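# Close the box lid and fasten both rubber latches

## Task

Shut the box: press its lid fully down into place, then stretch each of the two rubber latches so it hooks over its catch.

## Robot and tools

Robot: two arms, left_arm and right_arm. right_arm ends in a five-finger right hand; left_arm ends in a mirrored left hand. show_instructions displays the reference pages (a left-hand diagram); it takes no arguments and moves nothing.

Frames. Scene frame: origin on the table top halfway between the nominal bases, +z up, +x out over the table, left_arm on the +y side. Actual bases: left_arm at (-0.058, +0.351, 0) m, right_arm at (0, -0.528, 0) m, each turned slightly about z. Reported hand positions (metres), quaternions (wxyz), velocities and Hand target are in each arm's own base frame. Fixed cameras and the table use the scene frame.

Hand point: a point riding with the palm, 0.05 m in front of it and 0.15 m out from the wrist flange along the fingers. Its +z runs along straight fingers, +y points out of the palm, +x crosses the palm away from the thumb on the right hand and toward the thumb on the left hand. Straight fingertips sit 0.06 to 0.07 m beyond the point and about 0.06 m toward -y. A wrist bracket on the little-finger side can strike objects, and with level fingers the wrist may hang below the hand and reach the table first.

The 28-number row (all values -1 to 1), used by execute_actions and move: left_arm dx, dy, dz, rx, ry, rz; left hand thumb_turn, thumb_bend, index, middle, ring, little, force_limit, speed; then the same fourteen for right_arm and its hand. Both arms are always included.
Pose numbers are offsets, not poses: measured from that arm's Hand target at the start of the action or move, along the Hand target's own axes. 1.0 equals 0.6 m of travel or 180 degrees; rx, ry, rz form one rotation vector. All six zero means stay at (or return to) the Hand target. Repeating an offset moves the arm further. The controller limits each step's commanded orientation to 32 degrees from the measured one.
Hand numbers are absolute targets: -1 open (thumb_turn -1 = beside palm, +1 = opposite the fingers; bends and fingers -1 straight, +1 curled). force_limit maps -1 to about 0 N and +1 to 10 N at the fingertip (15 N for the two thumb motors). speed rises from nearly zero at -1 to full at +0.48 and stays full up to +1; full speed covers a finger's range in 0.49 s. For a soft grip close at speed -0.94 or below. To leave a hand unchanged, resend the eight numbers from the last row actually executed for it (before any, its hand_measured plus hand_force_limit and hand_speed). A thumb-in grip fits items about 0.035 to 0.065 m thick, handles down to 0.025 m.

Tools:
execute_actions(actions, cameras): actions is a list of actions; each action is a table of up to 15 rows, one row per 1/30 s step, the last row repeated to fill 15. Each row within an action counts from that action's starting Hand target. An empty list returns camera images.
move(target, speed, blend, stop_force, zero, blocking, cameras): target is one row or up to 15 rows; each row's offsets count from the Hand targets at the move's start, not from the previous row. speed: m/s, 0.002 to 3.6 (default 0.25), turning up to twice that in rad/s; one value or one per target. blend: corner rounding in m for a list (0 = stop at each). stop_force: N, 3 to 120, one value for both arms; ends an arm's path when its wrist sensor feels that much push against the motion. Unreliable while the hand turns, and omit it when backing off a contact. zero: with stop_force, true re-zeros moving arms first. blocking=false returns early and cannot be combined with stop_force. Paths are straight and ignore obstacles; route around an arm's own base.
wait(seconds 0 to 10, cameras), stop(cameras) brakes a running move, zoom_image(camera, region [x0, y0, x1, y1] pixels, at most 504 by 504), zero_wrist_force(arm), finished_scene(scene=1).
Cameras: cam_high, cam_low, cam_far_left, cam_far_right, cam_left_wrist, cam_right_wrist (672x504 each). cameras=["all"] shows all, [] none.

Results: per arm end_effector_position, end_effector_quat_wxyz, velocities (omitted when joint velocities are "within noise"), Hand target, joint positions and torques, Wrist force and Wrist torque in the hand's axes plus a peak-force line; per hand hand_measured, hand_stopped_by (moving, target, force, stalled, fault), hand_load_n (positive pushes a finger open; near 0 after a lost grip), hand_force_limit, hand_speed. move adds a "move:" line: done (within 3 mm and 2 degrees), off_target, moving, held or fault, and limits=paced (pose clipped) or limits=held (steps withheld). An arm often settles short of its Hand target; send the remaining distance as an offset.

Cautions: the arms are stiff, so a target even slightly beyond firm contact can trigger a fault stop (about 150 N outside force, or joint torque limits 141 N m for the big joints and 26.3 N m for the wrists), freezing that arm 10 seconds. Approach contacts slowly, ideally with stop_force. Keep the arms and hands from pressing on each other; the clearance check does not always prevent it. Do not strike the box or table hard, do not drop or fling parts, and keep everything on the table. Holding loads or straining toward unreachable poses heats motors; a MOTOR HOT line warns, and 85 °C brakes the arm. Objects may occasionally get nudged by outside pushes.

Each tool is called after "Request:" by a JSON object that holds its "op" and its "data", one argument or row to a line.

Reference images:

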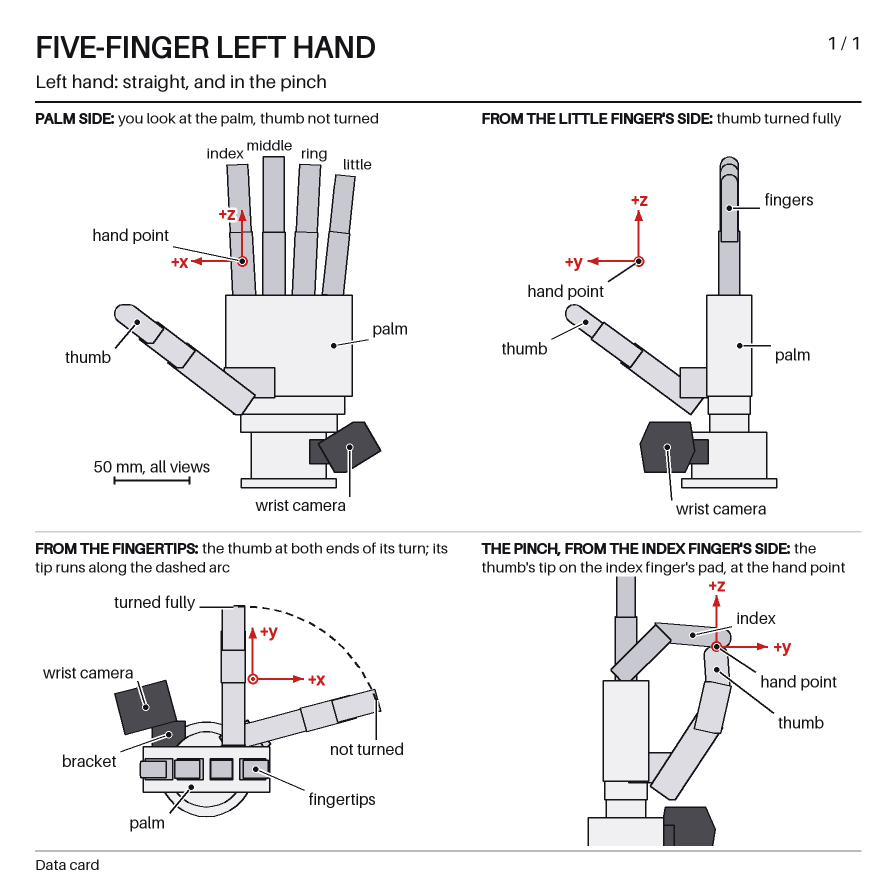

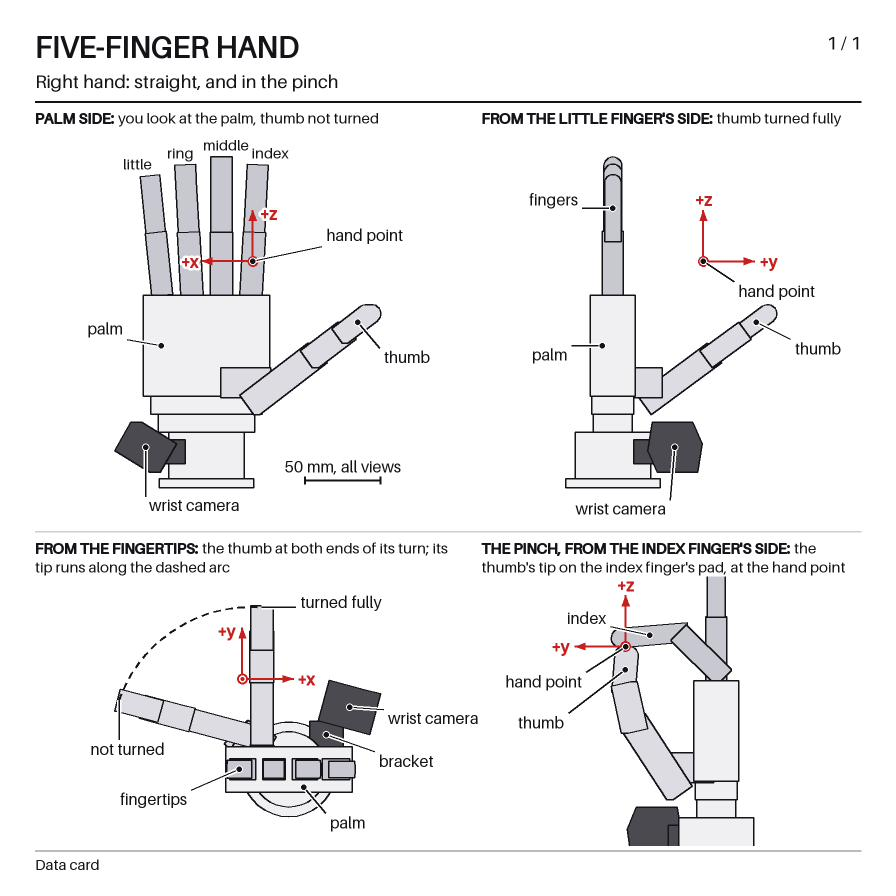

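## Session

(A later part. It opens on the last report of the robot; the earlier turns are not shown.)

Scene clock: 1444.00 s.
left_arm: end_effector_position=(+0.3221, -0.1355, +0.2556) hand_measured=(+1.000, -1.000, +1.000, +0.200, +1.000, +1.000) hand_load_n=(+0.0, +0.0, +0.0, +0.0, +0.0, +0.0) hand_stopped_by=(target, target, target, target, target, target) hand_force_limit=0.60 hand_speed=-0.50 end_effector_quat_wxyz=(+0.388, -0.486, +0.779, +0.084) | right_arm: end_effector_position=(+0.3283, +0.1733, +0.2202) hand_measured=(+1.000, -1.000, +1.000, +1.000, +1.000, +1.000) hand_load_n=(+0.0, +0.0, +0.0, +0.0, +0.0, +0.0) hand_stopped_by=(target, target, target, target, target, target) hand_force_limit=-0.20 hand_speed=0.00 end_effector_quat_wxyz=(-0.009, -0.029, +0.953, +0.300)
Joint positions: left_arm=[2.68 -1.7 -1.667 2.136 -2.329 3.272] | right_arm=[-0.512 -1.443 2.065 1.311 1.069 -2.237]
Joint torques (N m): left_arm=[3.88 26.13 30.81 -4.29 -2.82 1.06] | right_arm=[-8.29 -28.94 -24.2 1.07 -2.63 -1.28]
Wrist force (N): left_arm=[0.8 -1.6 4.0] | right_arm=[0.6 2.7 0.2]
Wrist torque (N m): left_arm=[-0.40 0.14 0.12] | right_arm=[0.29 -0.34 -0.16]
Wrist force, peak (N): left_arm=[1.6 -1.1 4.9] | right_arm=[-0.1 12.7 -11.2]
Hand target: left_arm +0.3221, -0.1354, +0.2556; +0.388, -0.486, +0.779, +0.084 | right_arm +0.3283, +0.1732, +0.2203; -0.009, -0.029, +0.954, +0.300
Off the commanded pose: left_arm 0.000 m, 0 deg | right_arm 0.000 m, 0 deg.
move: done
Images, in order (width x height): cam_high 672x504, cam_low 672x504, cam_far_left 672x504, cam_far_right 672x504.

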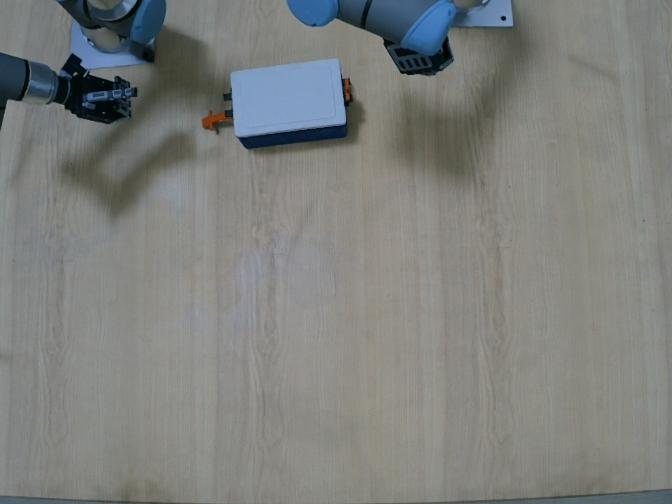

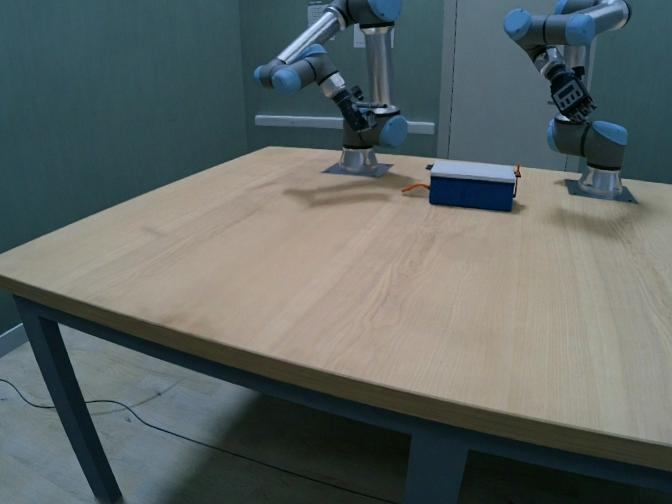

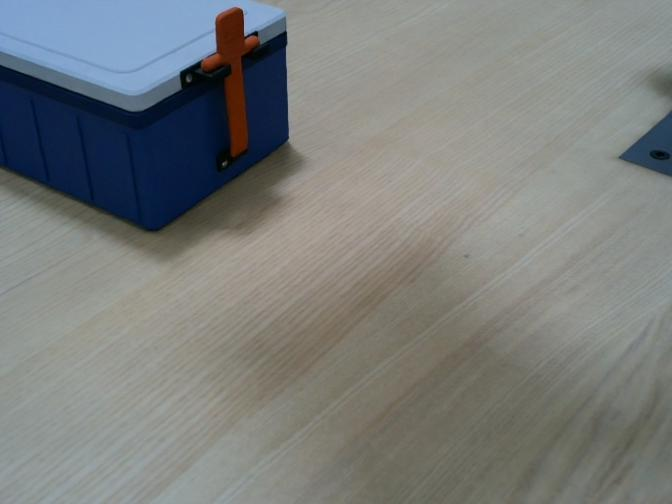

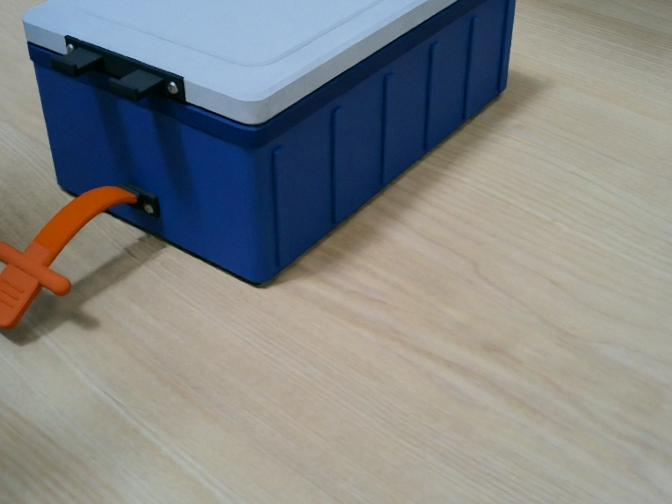

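Request:
{"op": "move", "data": {
  "target": [
    [0,0,0,0,0,0,1,-1,1,1,1,1,-0.2,0,0,0,0,0,0,0,1,-1,1,0.2,1,1,0.3,-0.2],
    [0,0,0,-0.4277,0.2551,-0.6252,1,-1,1,1,1,1,-0.2,0,0,0,0,0.3450,-0.0918,-0.5976,1,-1,1,0.2,1,1,0.3,-0.2]
  ],
  "speed": 0.3,
  "cameras": ["cam_high","cam_low","cam_right_wrist"]
}}

Scene clock: 1464.00 s.
left_arm: end_effector_position=(+0.3221, -0.1354, +0.2556) hand_measured=(+1.000, -1.000, +1.000, +1.000, +1.000, +1.000) hand_load_n=(+0.0, +0.0, +0.0, +0.0, +0.0, +0.0) hand_stopped_by=(target, target, target, target, target, target) hand_force_limit=-0.20 hand_speed=0.00 end_effector_quat_wxyz=(+0.300, +0.953, +0.045, +0.014) | right_arm: end_effector_position=(+0.3283, +0.1732, +0.2202) hand_measured=(+1.000, -1.000, +1.000, +0.200, +1.000, +1.000) hand_load_n=(+0.5, +0.0, +0.0, +0.0, +0.0, +0.0) hand_stopped_by=(target, target, target, target, target, target) hand_force_limit=0.30 hand_speed=-0.20 end_effector_quat_wxyz=(-0.349, +0.709, -0.549, +0.272)
Joint positions: left_arm=[3.834 -1.568 -2.102 1.724 -1.078 2.265] | right_arm=[-0.177 -1.971 2.118 0.554 1.236 -3.415]
Joint torques (N m): left_arm=[0.5 6.19 24.24 -1.54 0.06 0.88] | right_arm=[5.18 2.4 -32.62 1.98 2.35 -0.43]
Wrist force (N): left_arm=[-0.7 -2.1 3.8] | right_arm=[0.7 2.3 -0.7]
Wrist torque (N m): left_arm=[-0.34 0.28 0.12] | right_arm=[0.22 -0.24 -0.02]
Wrist force, peak (N): left_arm=[0.7 -1.8 4.2] | right_arm=[1.0 3.0 0.2]
Hand target: left_arm +0.3221, -0.1354, +0.2556; +0.300, +0.953, +0.045, +0.014 | right_arm +0.3283, +0.1732, +0.2203; -0.349, +0.709, -0.549, +0.272
Off the commanded pose: left_arm 0.000 m, 0 deg | right_arm 0.000 m, 0 deg.
move: done
camera_calibration:
cam_right_wrist: T_world_to_cam=[[-0.507483, -0.407226, -0.75936, 0.408844], [-0.704534, 0.703472, 0.0935874, 0.0957187], [0.496077, 0.582489, -0.643905, -0.0104786], [0, 0, 0, 1]] pos_world=[0.280117, 0.10526, 0.294754]
Images, in order (width x height): cam_high 672x504, cam_low 672x504, cam_right_wrist 672x504.

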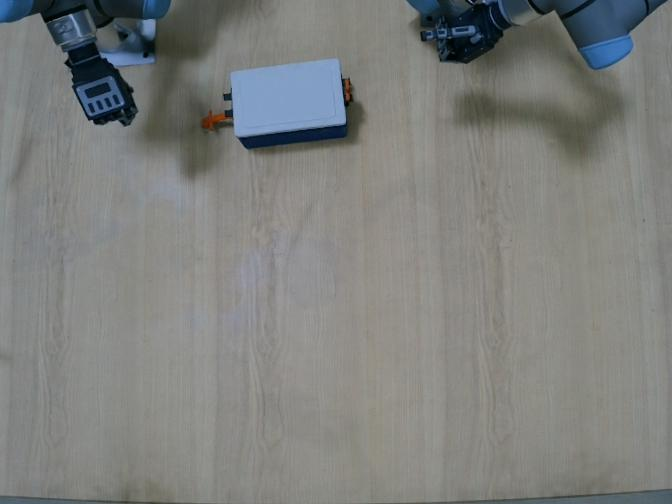

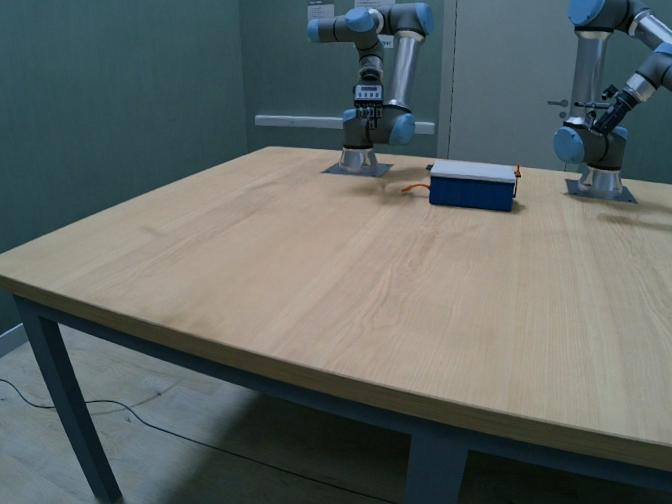

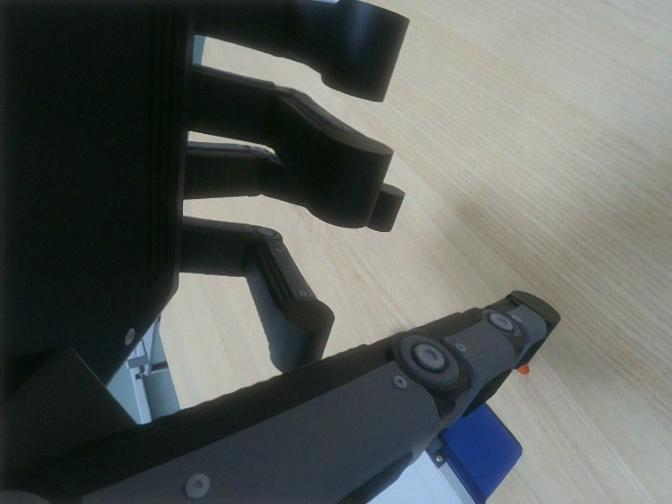

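Request:
{"op": "move", "data": {
  "target": [
    [0,0.3153,0.3342,0.0556,0,0,1,-1,1,1,1,1,-0.2,0,-0.1703,0.2090,0.1383,0,0,0,1,-1,1,0.2,1,1,0.3,-0.2],
    [0,0.2578,0.4162,0.0556,0,0,1,-1,1,1,1,1,-0.2,0,-0.1703,0.2090,0.1383,0,0,0,1,-1,1,0.2,1,1,0.3,-0.2]
  ],
  "speed": 0.2,
  "cameras": ["cam_high","cam_far_left","cam_far_right","cam_left_wrist","cam_right_wrist"]
}}

Request:
{"op": "zoom_image", "data": {
  "camera": "cam_right_wrist",
  "region": [272, 120, 572, 360]
}}

Scene clock: 1475.57 s.
left_arm: end_effector_position=(+0.3472, -0.4042, +0.1398) hand_measured=(+1.000, -1.000, +1.000, +1.000, +1.000, +1.000) hand_load_n=(+0.5, +0.0, +0.0, +0.0, +0.0, +0.0) hand_stopped_by=(target, target, target, target, target, target) hand_force_limit=-0.20 hand_speed=0.00 end_effector_quat_wxyz=(+0.216, +0.975, +0.046, +0.010) | right_arm: end_effector_position=(+0.2927, +0.2692, +0.0700) hand_measured=(+1.000, -1.000, +1.000, +0.200, +1.000, +1.000) hand_load_n=(+0.0, +0.0, +0.0, +0.5, +0.0, +0.0) hand_stopped_by=(target, target, target, target, target, target) hand_force_limit=0.30 hand_speed=-0.20 end_effector_quat_wxyz=(-0.349, +0.709, -0.549, +0.272)
Joint positions: left_arm=[2.803 -1.885 -1.811 2.317 -1.177 1.1] | right_arm=[0.373 -1.679 2.325 0.012 1.668 -3.069]
Joint torques (N m): left_arm=[-9.41 39.32 24.48 -1.1 1.84 -0.5] | right_arm=[5.13 -4.57 -28.82 -1.89 -0.54 1.27]
Wrist force (N): left_arm=[-0.2 -2.1 3.7] | right_arm=[0.3 2.1 -0.9]
Wrist torque (N m): left_arm=[-0.35 0.20 0.12] | right_arm=[0.23 -0.14 0.03]
Wrist force, peak (N): left_arm=[-0.5 -2.9 5.3] | right_arm=[-0.3 3.1 -0.6]
Hand target: left_arm +0.3472, -0.4042, +0.1398; +0.216, +0.975, +0.046, +0.010 | right_arm +0.2927, +0.2692, +0.0700; -0.349, +0.709, -0.549, +0.272
Off the commanded pose: left_arm 0.000 m, 0 deg | right_arm 0.000 m, 0 deg.
move: done
camera_calibration:
cam_left_wrist: T_world_to_cam=[[0.150849, 0.873732, -0.462426, 0.375698], [0.831463, 0.140881, 0.537421, -0.309525], [0.534709, -0.465559, -0.705224, -0.156676], [0, 0, 0, 1]] pos_world=[0.284462, -0.357595, 0.229586]
cam_right_wrist: T_world_to_cam=[[-0.50731, -0.407396, -0.759385, 0.315862], [-0.704657, 0.703374, 0.0934014, 0.0173071], [0.49608, 0.582489, -0.643903, -0.145502], [0, 0, 0, 1]] pos_world=[0.244616, 0.201261, 0.144555]
Images, in order (width x height): cam_high 672x504, cam_far_left 672x504, cam_far_right 672x504, cam_left_wrist 672x504, cam_right_wrist 672x504.

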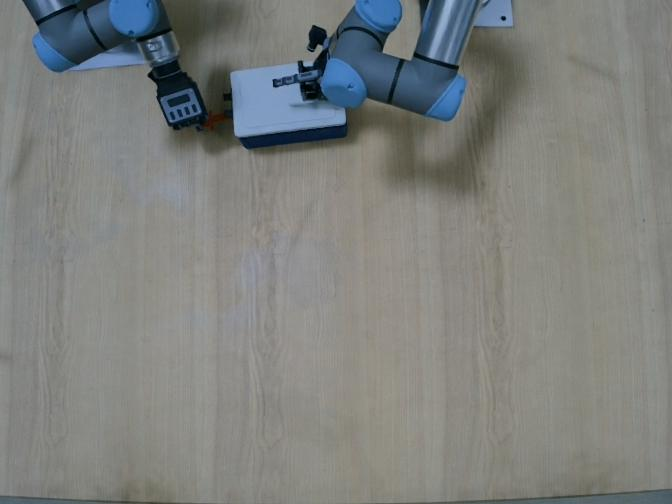

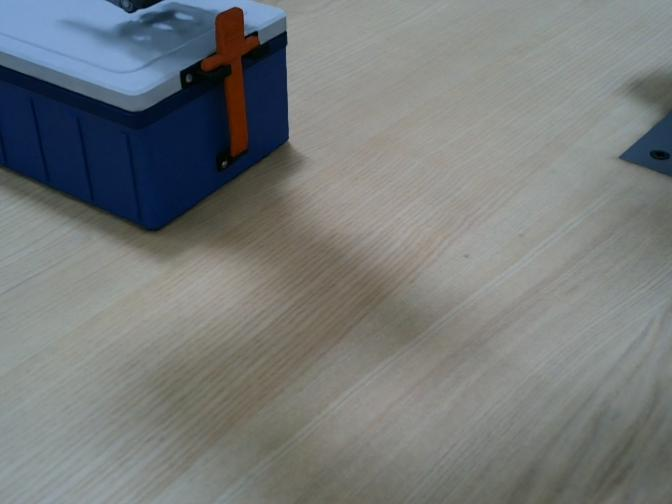

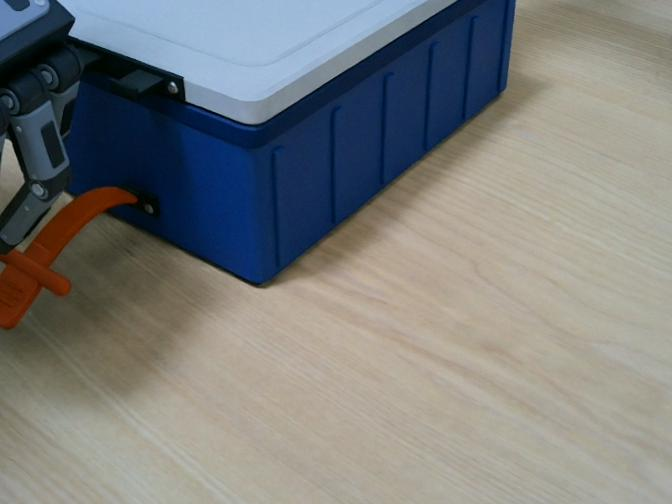

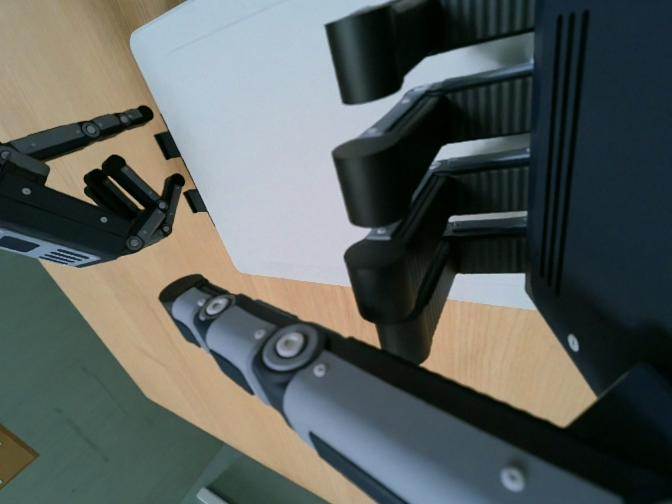

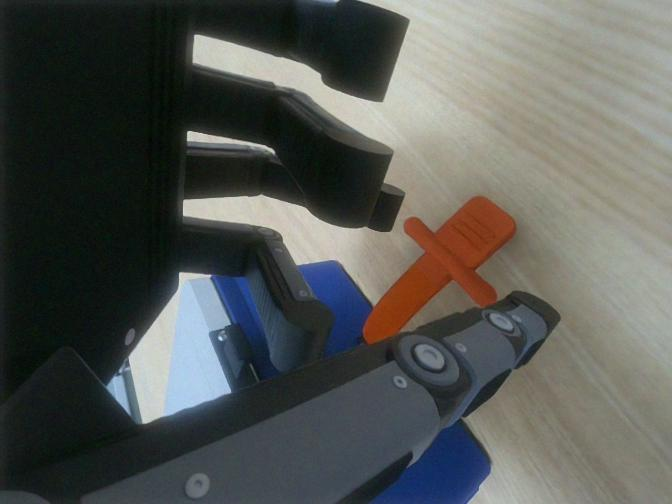

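Scaled by 1.680 from the camera's 672x504 image, which has a finer 960x720 frame.

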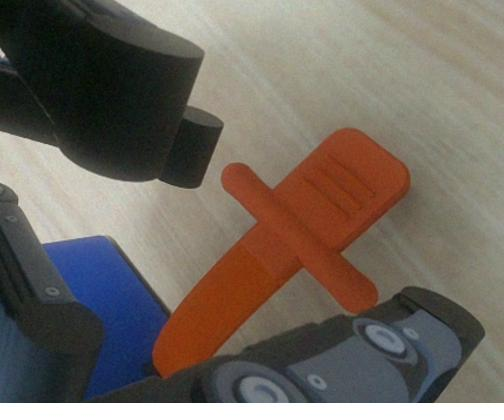

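Request:
{"op": "move", "data": {
  "target": [0,-0.0141,0.0302,0,0,0,1,-1,1,1,1,1,-0.2,0,0,0,0,0,0,0,1,-1,1,0.2,1,1,0.3,-0.2],
  "speed": 0.008,
  "stop_force": 8
}}

Scene clock: 1490.60 s.
left_arm: end_effector_position=(+0.3472, -0.4042, +0.1199) hand_measured=(+1.000, -1.000, +1.000, +1.000, +1.000, +1.000) hand_load_n=(+0.0, +0.0, +0.0, +0.0, +0.0, +0.0) hand_stopped_by=(target, target, target, target, target, target) hand_force_limit=-0.20 hand_speed=0.00 end_effector_quat_wxyz=(+0.216, +0.975, +0.046, +0.010) | right_arm: end_effector_position=(+0.2927, +0.2692, +0.0700) hand_measured=(+1.000, -1.000, +1.000, +0.200, +1.000, +1.000) hand_load_n=(+0.0, +0.0, +0.0, +0.0, +0.0, +0.0) hand_stopped_by=(target, target, target, target, target, target) hand_force_limit=0.30 hand_speed=-0.20 end_effector_quat_wxyz=(-0.349, +0.709, -0.549, +0.272)
Joint positions: left_arm=[2.803 -1.911 -1.835 2.367 -1.177 1.1] | right_arm=[0.373 -1.679 2.325 0.012 1.668 -3.069]
Joint torques (N m): left_arm=[-3.29 41.55 27.3 -3.65 -1.03 0.45] | right_arm=[4.5 -4.76 -28.58 -1.69 2.41 1.28]
Wrist force (N): left_arm=[-0.5 0.3 -5.1] | right_arm=[0.2 1.9 -1.2]
Wrist torque (N m): left_arm=[0.32 -0.15 0.00] | right_arm=[0.22 -0.11 0.03]
Wrist force, peak (N): left_arm=[0.9 2.4 -11.4] | right_arm=[0.6 2.4 -1.1]
Hand target: left_arm +0.3472, -0.4042, +0.1199; +0.216, +0.975, +0.046, +0.010 | right_arm +0.2927, +0.2692, +0.0700; -0.349, +0.709, -0.549, +0.272
Off the commanded pose: left_arm 0.000 m, 0 deg | right_arm 0.000 m, 0 deg.
move: contact (left_arm)

Request:
{"op": "move", "data": {
  "target": [0,-0.0005,0.0011,0,0,0,1,-1,1,1,1,1,-0.2,0,0,0,0,0,0,0,1,-1,1,0.2,1,1,0.3,-0.2],
  "speed": 0.003,
  "stop_force": 12
}}

Request:
{"op": "move", "data": {
  "target": [0,0,0,0,0,0,1,-1,1,1,1,1,-0.2,0,0,0.0331,0.0254,0,0,0,1,-1,1,0.2,1,1,0.3,-0.2],
  "speed": 0.08,
  "cameras": ["cam_right_wrist","cam_far_right"]
}}

Request:
{"op": "zoom_image", "data": {
  "camera": "cam_right_wrist",
  "region": [272, 120, 572, 360]
}}

Scene clock: 1495.13 s.
left_arm: end_effector_position=(+0.3473, -0.4042, +0.1196) hand_measured=(+1.000, -1.000, +1.000, +1.000, +1.000, +1.000) hand_load_n=(+0.0, +0.0, +0.5, +0.0, +0.0, +0.0) hand_stopped_by=(target, target, target, target, target, target) hand_force_limit=-0.20 hand_speed=0.00 end_effector_quat_wxyz=(+0.216, +0.975, +0.046, +0.010) | right_arm: end_effector_position=(+0.2927, +0.2692, +0.0700) hand_measured=(+1.000, -1.000, +1.000, +0.200, +1.000, +1.000) hand_load_n=(+0.0, +0.0, +0.0, +0.0, -0.5, +0.0) hand_stopped_by=(target, target, target, target, target, target) hand_force_limit=0.30 hand_speed=-0.20 end_effector_quat_wxyz=(-0.349, +0.709, -0.549, +0.272)
Joint positions: left_arm=[2.803 -1.912 -1.835 2.368 -1.177 1.1] | right_arm=[0.373 -1.679 2.325 0.012 1.668 -3.069]
Joint torques (N m): left_arm=[-7.4 32.19 23.33 -2.14 -1.19 -0.75] | right_arm=[4.81 -4.59 -28.89 -1.72 2.45 1.26]
Wrist force (N): left_arm=[0.0 5.2 -22.4] | right_arm=[0.3 2.0 -1.1]
Wrist torque (N m): left_arm=[1.61 -0.75 -0.11] | right_arm=[0.23 -0.14 0.03]
Wrist force, peak (N): left_arm=[0.3 5.4 -23.1] | right_arm=[0.4 2.3 -1.2]
Hand target: left_arm +0.3473, -0.4042, +0.1197; +0.216, +0.975, +0.046, +0.010 (not the last commanded pose) | right_arm +0.2927, +0.2692, +0.0700; -0.349, +0.709, -0.549, +0.272
Off the commanded pose: left_arm 0.000 m, 0 deg | right_arm 0.000 m, 0 deg.
move: contact (left_arm)

Scene clock: 1495.93 s.
left_arm: end_effector_position=(+0.3473, -0.4042, +0.1197) hand_measured=(+1.000, -1.000, +1.000, +1.000, +1.000, +1.000) hand_load_n=(+0.0, +0.0, +0.0, +0.0, +0.0, +0.5) hand_stopped_by=(target, target, target, target, target, target) hand_force_limit=-0.20 hand_speed=0.00 end_effector_quat_wxyz=(+0.216, +0.975, +0.046, +0.010) | right_arm: end_effector_position=(+0.2927, +0.2691, +0.0449) hand_measured=(+1.000, -1.000, +1.000, +0.200, +1.000, +1.000) hand_load_n=(+0.0, +0.0, +0.0, -0.5, +0.0, -0.5) hand_stopped_by=(target, target, target, target, target, target) hand_force_limit=0.30 hand_speed=-0.20 end_effector_quat_wxyz=(-0.349, +0.709, -0.549, +0.272)
Joint positions: left_arm=[2.803 -1.911 -1.835 2.368 -1.177 1.1] | right_arm=[0.373 -1.627 2.361 -0.076 1.668 -3.07]
Joint torques (N m): left_arm=[-6.82 35.43 25.38 -2.27 -1.12 -0.75] | right_arm=[-2.58 -22.43 -27.69 2.33 -1.81 -0.67]
Wrist force (N): left_arm=[-2.3 3.2 -20.6] | right_arm=[0.6 1.7 -1.0]
Wrist torque (N m): left_arm=[1.40 -0.65 -0.20] | right_arm=[0.20 -0.18 0.04]
Wrist force, peak (N): left_arm=[-0.5 4.9 -22.3] | right_arm=[0.5 2.4 -0.8]
Hand target: left_arm +0.3473, -0.4042, +0.1197; +0.216, +0.975, +0.046, +0.010 | right_arm +0.2928, +0.2692, +0.0450; -0.349, +0.709, -0.549, +0.272
Off the commanded pose: left_arm 0.000 m, 0 deg | right_arm 0.000 m, 0 deg.
move: done
camera_calibration:
cam_right_wrist: T_world_to_cam=[[-0.507507, -0.407517, -0.759188, 0.296809], [-0.704646, 0.703373, 0.0934902, 0.0197091], [0.495893, 0.582406, -0.644122, -0.161519], [0, 0, 0, 1]] pos_world=[0.244617, 0.201161, 0.119454]
Images, in order (width x height): cam_far_right 672x504, cam_right_wrist 672x504.

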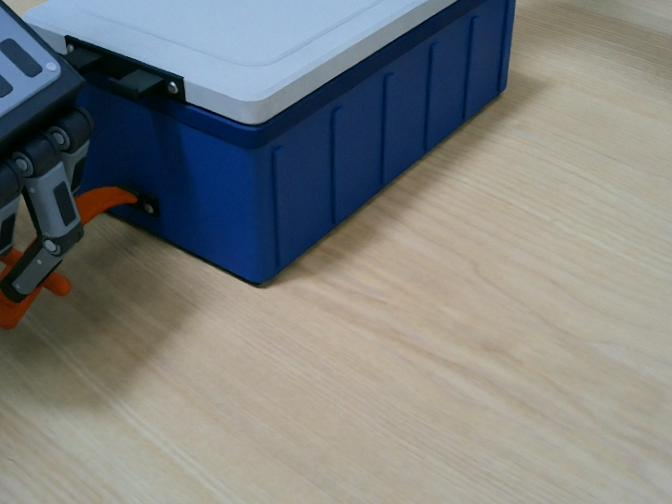

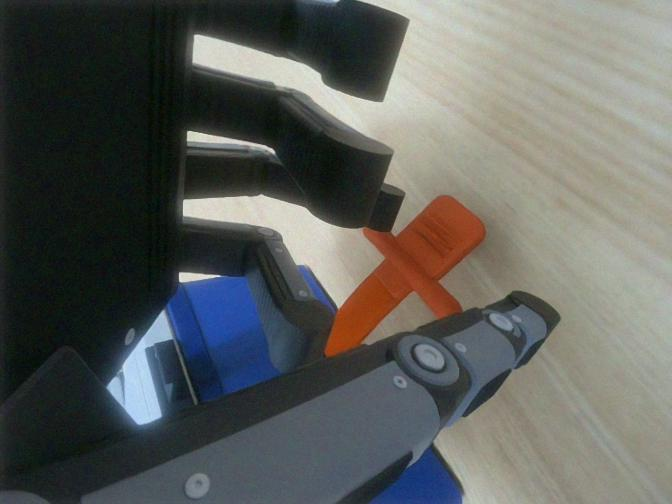

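Scaled by 1.680 from the camera's 672x504 image, which has a finer 960x720 frame.

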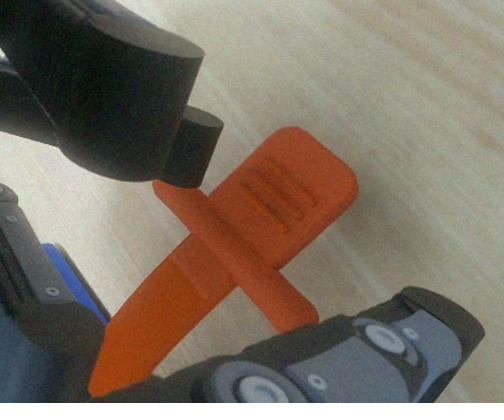

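Request:
{"op": "move", "data": {
  "target": [0,0,0,0,0,0,1,-1,1,1,1,1,-0.2,0,0.00127,0.01347,0.01858,0,0,0,1,-1,1,0.2,1,1,0.3,-0.2],
  "speed": 0.03,
  "stop_force": 8,
  "cameras": ["cam_far_right","cam_right_wrist","cam_low","cam_high"]
}}

Scene clock: 1514.87 s.
left_arm: end_effector_position=(+0.3473, -0.4042, +0.1197) hand_measured=(+1.000, -1.000, +1.000, +1.000, +1.000, +1.000) hand_load_n=(+0.0, -0.5, +0.0, +0.0, +0.0, +0.5) hand_stopped_by=(target, target, target, target, target, target) hand_force_limit=-0.20 hand_speed=0.00 end_effector_quat_wxyz=(+0.216, +0.975, +0.046, +0.010) | right_arm: end_effector_position=(+0.2968, +0.2694, +0.0318) hand_measured=(+1.000, -1.000, +1.000, +0.200, +1.000, +1.000) hand_load_n=(+0.0, +0.0, +0.0, +0.0, +0.0, +0.0) hand_stopped_by=(target, target, target, target, target, target) hand_force_limit=0.30 hand_speed=-0.20 end_effector_quat_wxyz=(-0.349, +0.709, -0.549, +0.272)
Joint positions: left_arm=[2.803 -1.911 -1.835 2.368 -1.177 1.1] | right_arm=[0.367 -1.589 2.372 -0.125 1.663 -3.073]
Joint torques (N m): left_arm=[-8.02 35.34 24.52 -2.07 -1.13 -0.85] | right_arm=[5.61 -22.84 -26.39 2.55 2.41 1.22]
Wrist force (N): left_arm=[-2.4 2.7 -19.8] | right_arm=[0.4 2.1 -1.0]
Wrist torque (N m): left_arm=[1.35 -0.67 -0.18] | right_arm=[0.25 -0.15 0.03]
Wrist force, peak (N): left_arm=[-2.1 3.2 -20.7] | right_arm=[0.5 2.4 -1.0]
Hand target: left_arm +0.3473, -0.4042, +0.1197; +0.216, +0.975, +0.046, +0.010 | right_arm +0.2968, +0.2694, +0.0318; -0.349, +0.709, -0.549, +0.272
Off the commanded pose: left_arm 0.000 m, 0 deg | right_arm 0.000 m, 0 deg.
move: done
camera_calibration:
cam_right_wrist: T_world_to_cam=[[-0.50731, -0.407396, -0.759385, 0.288964], [-0.704657, 0.703374, 0.0934014, 0.0235529], [0.49608, 0.582489, -0.643903, -0.1722], [0, 0, 0, 1]] pos_world=[0.248616, 0.201461, 0.106355]
Images, in order (width x height): cam_high 672x504, cam_low 672x504, cam_far_right 672x504, cam_right_wrist 672x504.

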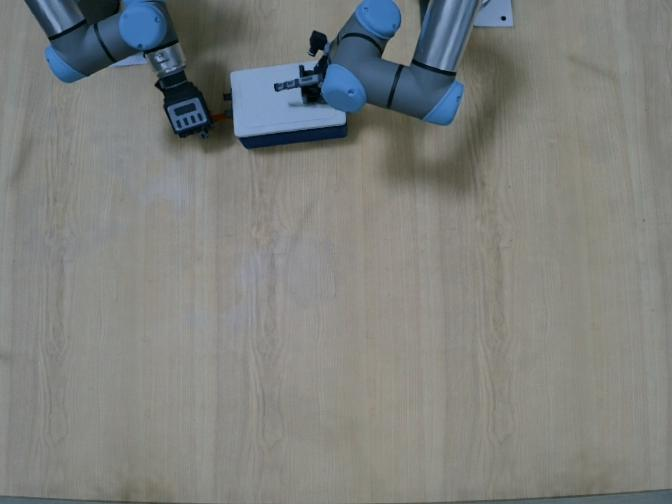

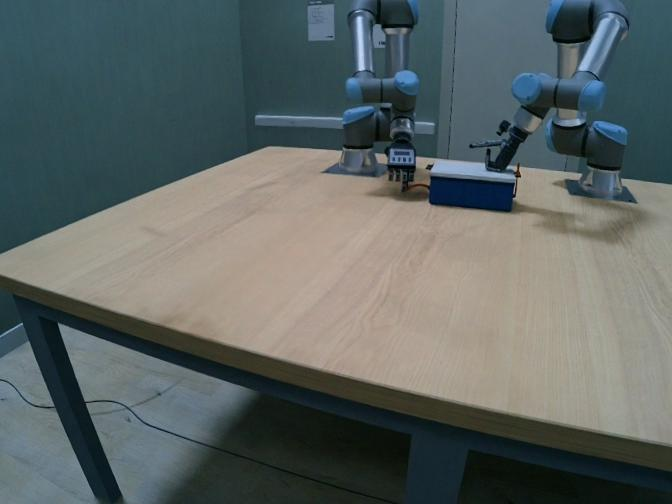

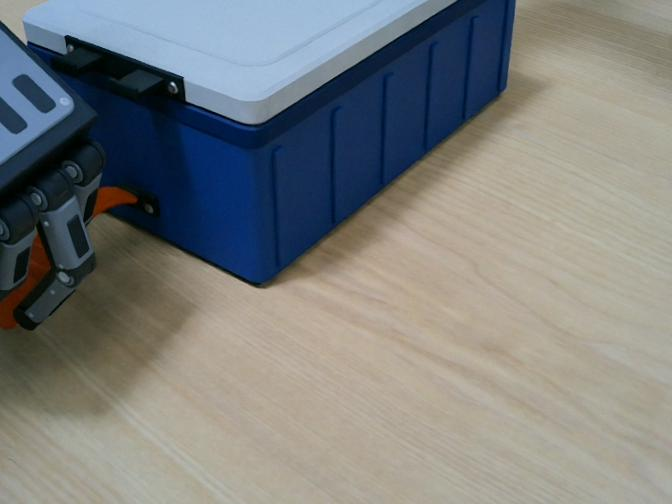

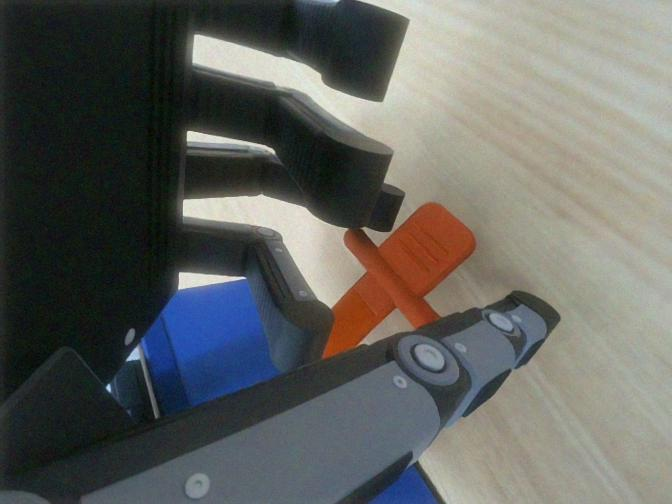

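Request:
{"op": "zoom_image", "data": {
  "camera": "cam_right_wrist",
  "region": [180, 0, 600, 420]
}}

Request:
{"op": "zoom_image", "data": {
  "camera": "cam_far_right",
  "region": [0, 120, 220, 360]
}}

Scaled by 1.200 from the camera's 672x504 image, which has a finer 960x720 frame.

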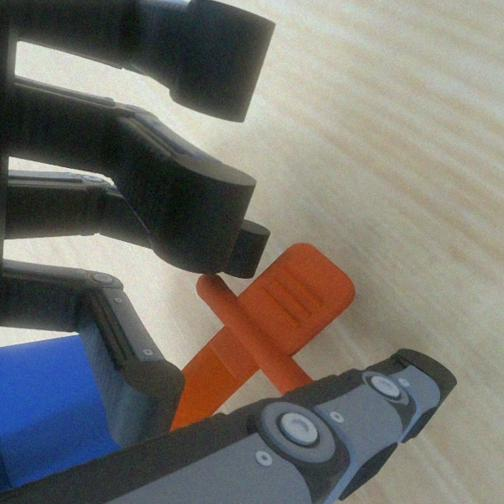

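Scaled by 2.100 from the camera's 672x504 image, which has a finer 960x720 frame.

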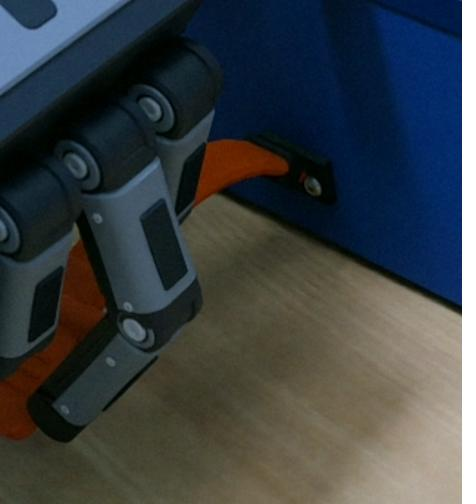

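Request:
{"op": "move", "data": {
  "target": [
    [0,0,0,0,0,0,1,-1,1,1,1,1,-0.2,0,-0.00127,0.00398,-0.00519,0,0,0,1,-1,1,0.2,1,1,0.3,-0.2],
    [0,0,0,0,0,0,1,-1,1,1,1,1,-0.2,0,-0.00127,0.00398,-0.00519,0,0,0,1,-0.3,1,0.2,1,1,-0.3,-0.7]
  ],
  "speed": 0.03,
  "cameras": ["cam_far_right","cam_right_wrist"]
}}

Scene clock: 1523.83 s.
left_arm: end_effector_position=(+0.3473, -0.4042, +0.1197) hand_measured=(+1.000, -1.000, +1.000, +1.000, +1.000, +1.000) hand_load_n=(+0.0, +0.0, +0.0, +0.0, +0.0, +0.5) hand_stopped_by=(target, target, target, target, target, target) hand_force_limit=-0.20 hand_speed=0.00 end_effector_quat_wxyz=(+0.216, +0.975, +0.046, +0.010) | right_arm: end_effector_position=(+0.2928, +0.2692, +0.0318) hand_measured=(+1.000, -0.562, +1.000, +0.200, +1.000, +1.000) hand_load_n=(+0.5, +5.5, +0.0, +4.5, +0.0, +0.0) hand_stopped_by=(target, force, target, target, target, target) hand_force_limit=-0.30 hand_speed=-0.70 end_effector_quat_wxyz=(-0.349, +0.709, -0.549, +0.272)
Joint positions: left_arm=[2.803 -1.911 -1.835 2.368 -1.177 1.1] | right_arm=[0.373 -1.596 2.379 -0.125 1.668 -3.07]
Joint torques (N m): left_arm=[-7.72 35.55 24.52 -2.06 -1.05 -0.69] | right_arm=[-7.57 -6.87 -26.79 1.08 -2.36 -1.3]
Wrist force (N): left_arm=[-2.1 3.1 -20.4] | right_arm=[0.4 2.0 -1.2]
Wrist torque (N m): left_arm=[1.36 -0.67 -0.18] | right_arm=[0.23 -0.15 -0.09]
Wrist force, peak (N): left_arm=[-2.2 3.1 -20.7] | right_arm=[0.5 2.3 -1.2]
Hand target: left_arm +0.3473, -0.4042, +0.1197; +0.216, +0.975, +0.046, +0.010 | right_arm +0.2928, +0.2692, +0.0318; -0.349, +0.709, -0.549, +0.272
Off the commanded pose: left_arm 0.000 m, 0 deg | right_arm 0.000 m, 0 deg.
move: done
camera_calibration:
cam_right_wrist: T_world_to_cam=[[-0.50731, -0.407396, -0.759385, 0.286813], [-0.704657, 0.703374, 0.0934014, 0.0209453], [0.49608, 0.582489, -0.643903, -0.170041], [0, 0, 0, 1]] pos_world=[0.244616, 0.201161, 0.106355]
Images, in order (width x height): cam_far_right 672x504, cam_right_wrist 672x504.

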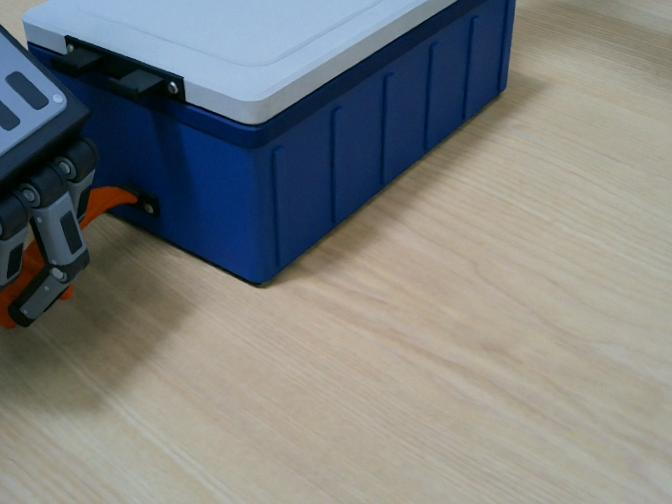

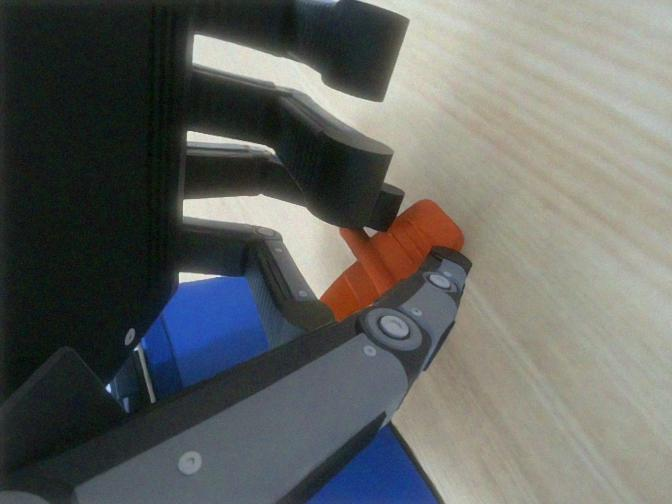

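Request:
{"op": "zoom_image", "data": {
  "camera": "cam_right_wrist",
  "region": [280, 140, 520, 380]
}}

Request:
{"op": "zoom_image", "data": {
  "camera": "cam_far_right",
  "region": [0, 120, 220, 360]
}}

Scaled by 2.100 from the camera's 672x504 image, which has a finer 960x720 frame.

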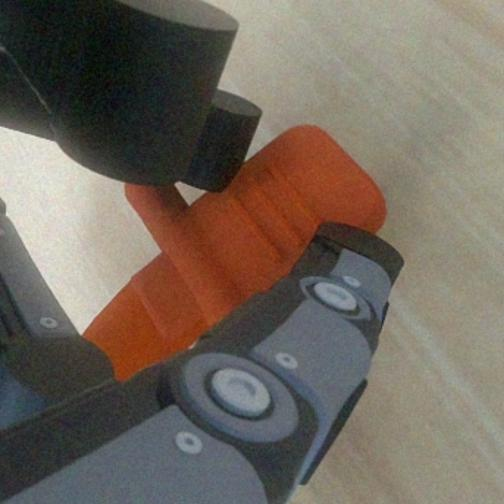

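Scaled by 2.100 from the camera's 672x504 image, which has a finer 960x720 frame.

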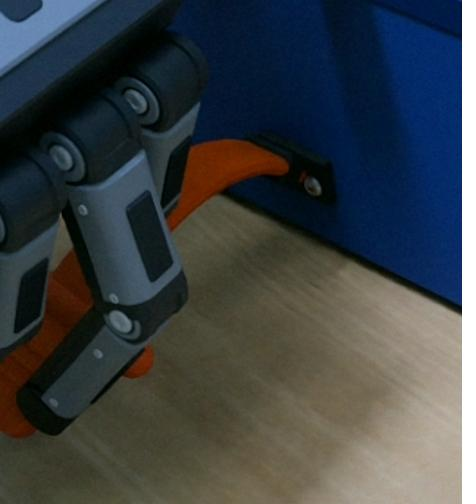

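Request:
{"op": "move", "data": {
  "target": [0,0,0,0,0,0,1,-1,1,1,1,1,-0.2,0,0,0,0,0,0,0,1,-0.2,1,0.2,1,1,0.6,-0.8],
  "speed": 0.03,
  "cameras": ["cam_far_right","cam_right_wrist"]
}}

Scene clock: 1529.53 s.
left_arm: end_effector_position=(+0.3473, -0.4042, +0.1197) hand_measured=(+1.000, -1.000, +1.000, +1.000, +1.000, +1.000) hand_load_n=(+0.0, +0.0, +0.0, +0.0, +0.0, +0.5) hand_stopped_by=(target, target, target, target, target, target) hand_force_limit=-0.20 hand_speed=0.00 end_effector_quat_wxyz=(+0.216, +0.975, +0.046, +0.010) | right_arm: end_effector_position=(+0.2928, +0.2692, +0.0318) hand_measured=(+1.000, -0.206, +1.000, +0.200, +1.000, +1.000) hand_load_n=(+0.0, +8.0, -3.5, +0.0, +0.0, +0.0) hand_stopped_by=(target, target, target, target, target, target) hand_force_limit=0.60 hand_speed=-0.80 end_effector_quat_wxyz=(-0.349, +0.709, -0.549, +0.272)
Joint positions: left_arm=[2.803 -1.911 -1.835 2.368 -1.177 1.1] | right_arm=[0.373 -1.596 2.379 -0.125 1.668 -3.07]
Joint torques (N m): left_arm=[-8.19 36.1 24.66 -1.98 -0.95 -0.6] | right_arm=[-6.22 -6.78 -26.21 -1.45 -2.26 -0.88]
Wrist force (N): left_arm=[-2.4 2.4 -19.4] | right_arm=[0.4 2.0 -0.9]
Wrist torque (N m): left_arm=[1.33 -0.68 -0.17] | right_arm=[0.23 -0.15 -0.07]
Wrist force, peak (N): left_arm=[-2.3 3.2 -20.7] | right_arm=[0.6 2.6 -1.5]
Hand target: left_arm +0.3473, -0.4042, +0.1197; +0.216, +0.975, +0.046, +0.010 | right_arm +0.2928, +0.2692, +0.0318; -0.349, +0.709, -0.549, +0.272
Off the commanded pose: left_arm 0.000 m, 0 deg | right_arm 0.000 m, 0 deg.
move: done
camera_calibration:
cam_right_wrist: T_world_to_cam=[[-0.50731, -0.407396, -0.759385, 0.286813], [-0.704657, 0.703374, 0.0934014, 0.0209453], [0.49608, 0.582489, -0.643903, -0.170041], [0, 0, 0, 1]] pos_world=[0.244616, 0.201161, 0.106355]
Images, in order (width x height): cam_far_right 672x504, cam_right_wrist 672x504.

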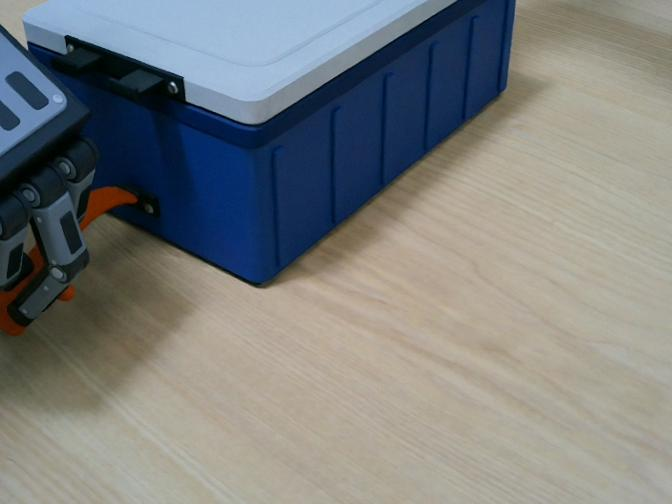

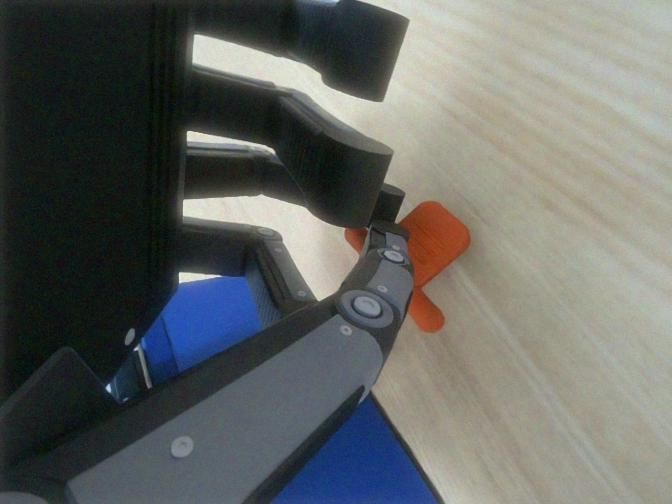

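Request:
{"op": "move", "data": {
  "target": [
    [0,0,0,0,0,0,1,-1,1,1,1,1,-0.2,0,0,-0.02644,-0.02029,0,0,0,1,-0.2,1,0.2,1,1,0.6,-0.8],
    [0,0,0,0,0,0,1,-1,1,1,1,1,-0.2,0,0,-0.02644,-0.02029,0,0,0,1,-1,1,0.2,1,1,0.3,-0.2]
  ],
  "speed": 0.05,
  "cameras": ["cam_far_right","cam_right_wrist"]
}}

Scene clock: 1542.13 s.
left_arm: end_effector_position=(+0.3473, -0.4042, +0.1197) hand_measured=(+1.000, -1.000, +1.000, +1.000, +1.000, +1.000) hand_load_n=(+0.0, +0.0, +0.0, +0.0, +0.0, +0.0) hand_stopped_by=(target, target, target, target, target, target) hand_force_limit=-0.20 hand_speed=0.00 end_effector_quat_wxyz=(+0.216, +0.975, +0.046, +0.010) | right_arm: end_effector_position=(+0.2928, +0.2692, +0.0518) hand_measured=(+1.000, -1.000, +1.000, +0.200, +1.000, +1.000) hand_load_n=(+0.0, +0.0, +0.0, +0.0, +0.0, +0.0) hand_stopped_by=(target, target, target, target, target, target) hand_force_limit=0.30 hand_speed=-0.20 end_effector_quat_wxyz=(-0.349, +0.709, -0.549, +0.272)
Joint positions: left_arm=[2.803 -1.911 -1.835 2.368 -1.177 1.1] | right_arm=[0.373 -1.642 2.352 -0.052 1.668 -3.07]
Joint torques (N m): left_arm=[-7.28 35.22 24.29 -1.95 -0.98 -0.64] | right_arm=[-1.66 -5.4 -7.44 0.17 2.73 -0.68]
Wrist force (N): left_arm=[-2.3 3.0 -20.6] | right_arm=[0.5 1.7 -1.0]
Wrist torque (N m): left_arm=[1.35 -0.64 -0.19] | right_arm=[0.22 -0.17 -0.07]
Wrist force, peak (N): left_arm=[-2.4 3.0 -20.8] | right_arm=[0.5 2.2 -1.1]
Hand target: left_arm +0.3473, -0.4042, +0.1197; +0.216, +0.975, +0.046, +0.010 | right_arm +0.2928, +0.2692, +0.0518; -0.349, +0.709, -0.549, +0.272
Off the commanded pose: left_arm 0.000 m, 0 deg | right_arm 0.000 m, 0 deg.
move: done
camera_calibration:
cam_right_wrist: T_world_to_cam=[[-0.50731, -0.407396, -0.759385, 0.302041], [-0.704657, 0.703374, 0.0934014, 0.019007], [0.49608, 0.582489, -0.643903, -0.157221], [0, 0, 0, 1]] pos_world=[0.244616, 0.201261, 0.126355]
Images, in order (width x height): cam_far_right 672x504, cam_right_wrist 672x504.

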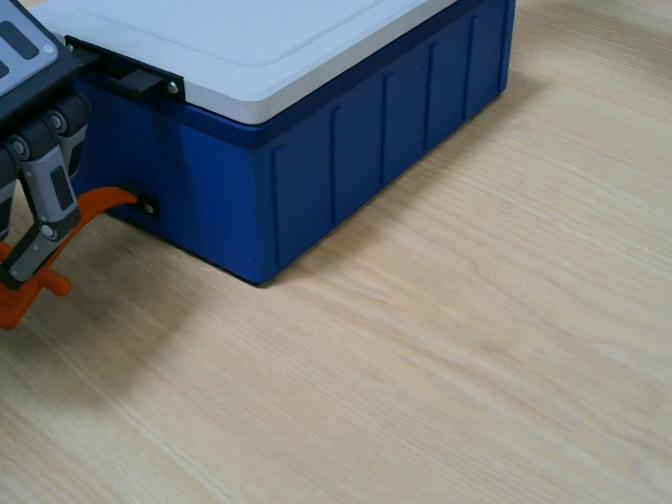

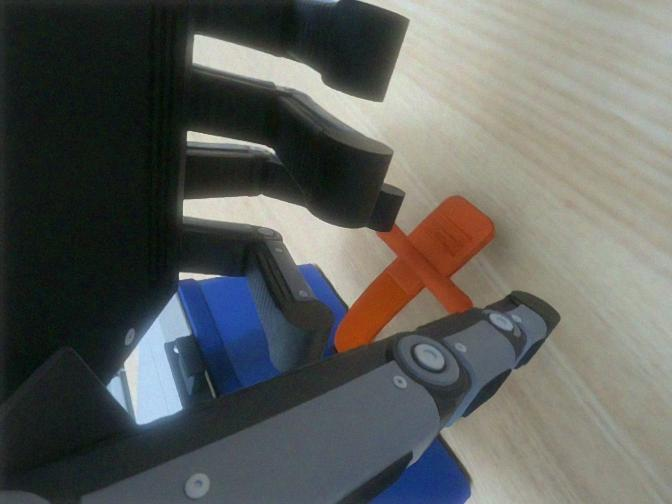

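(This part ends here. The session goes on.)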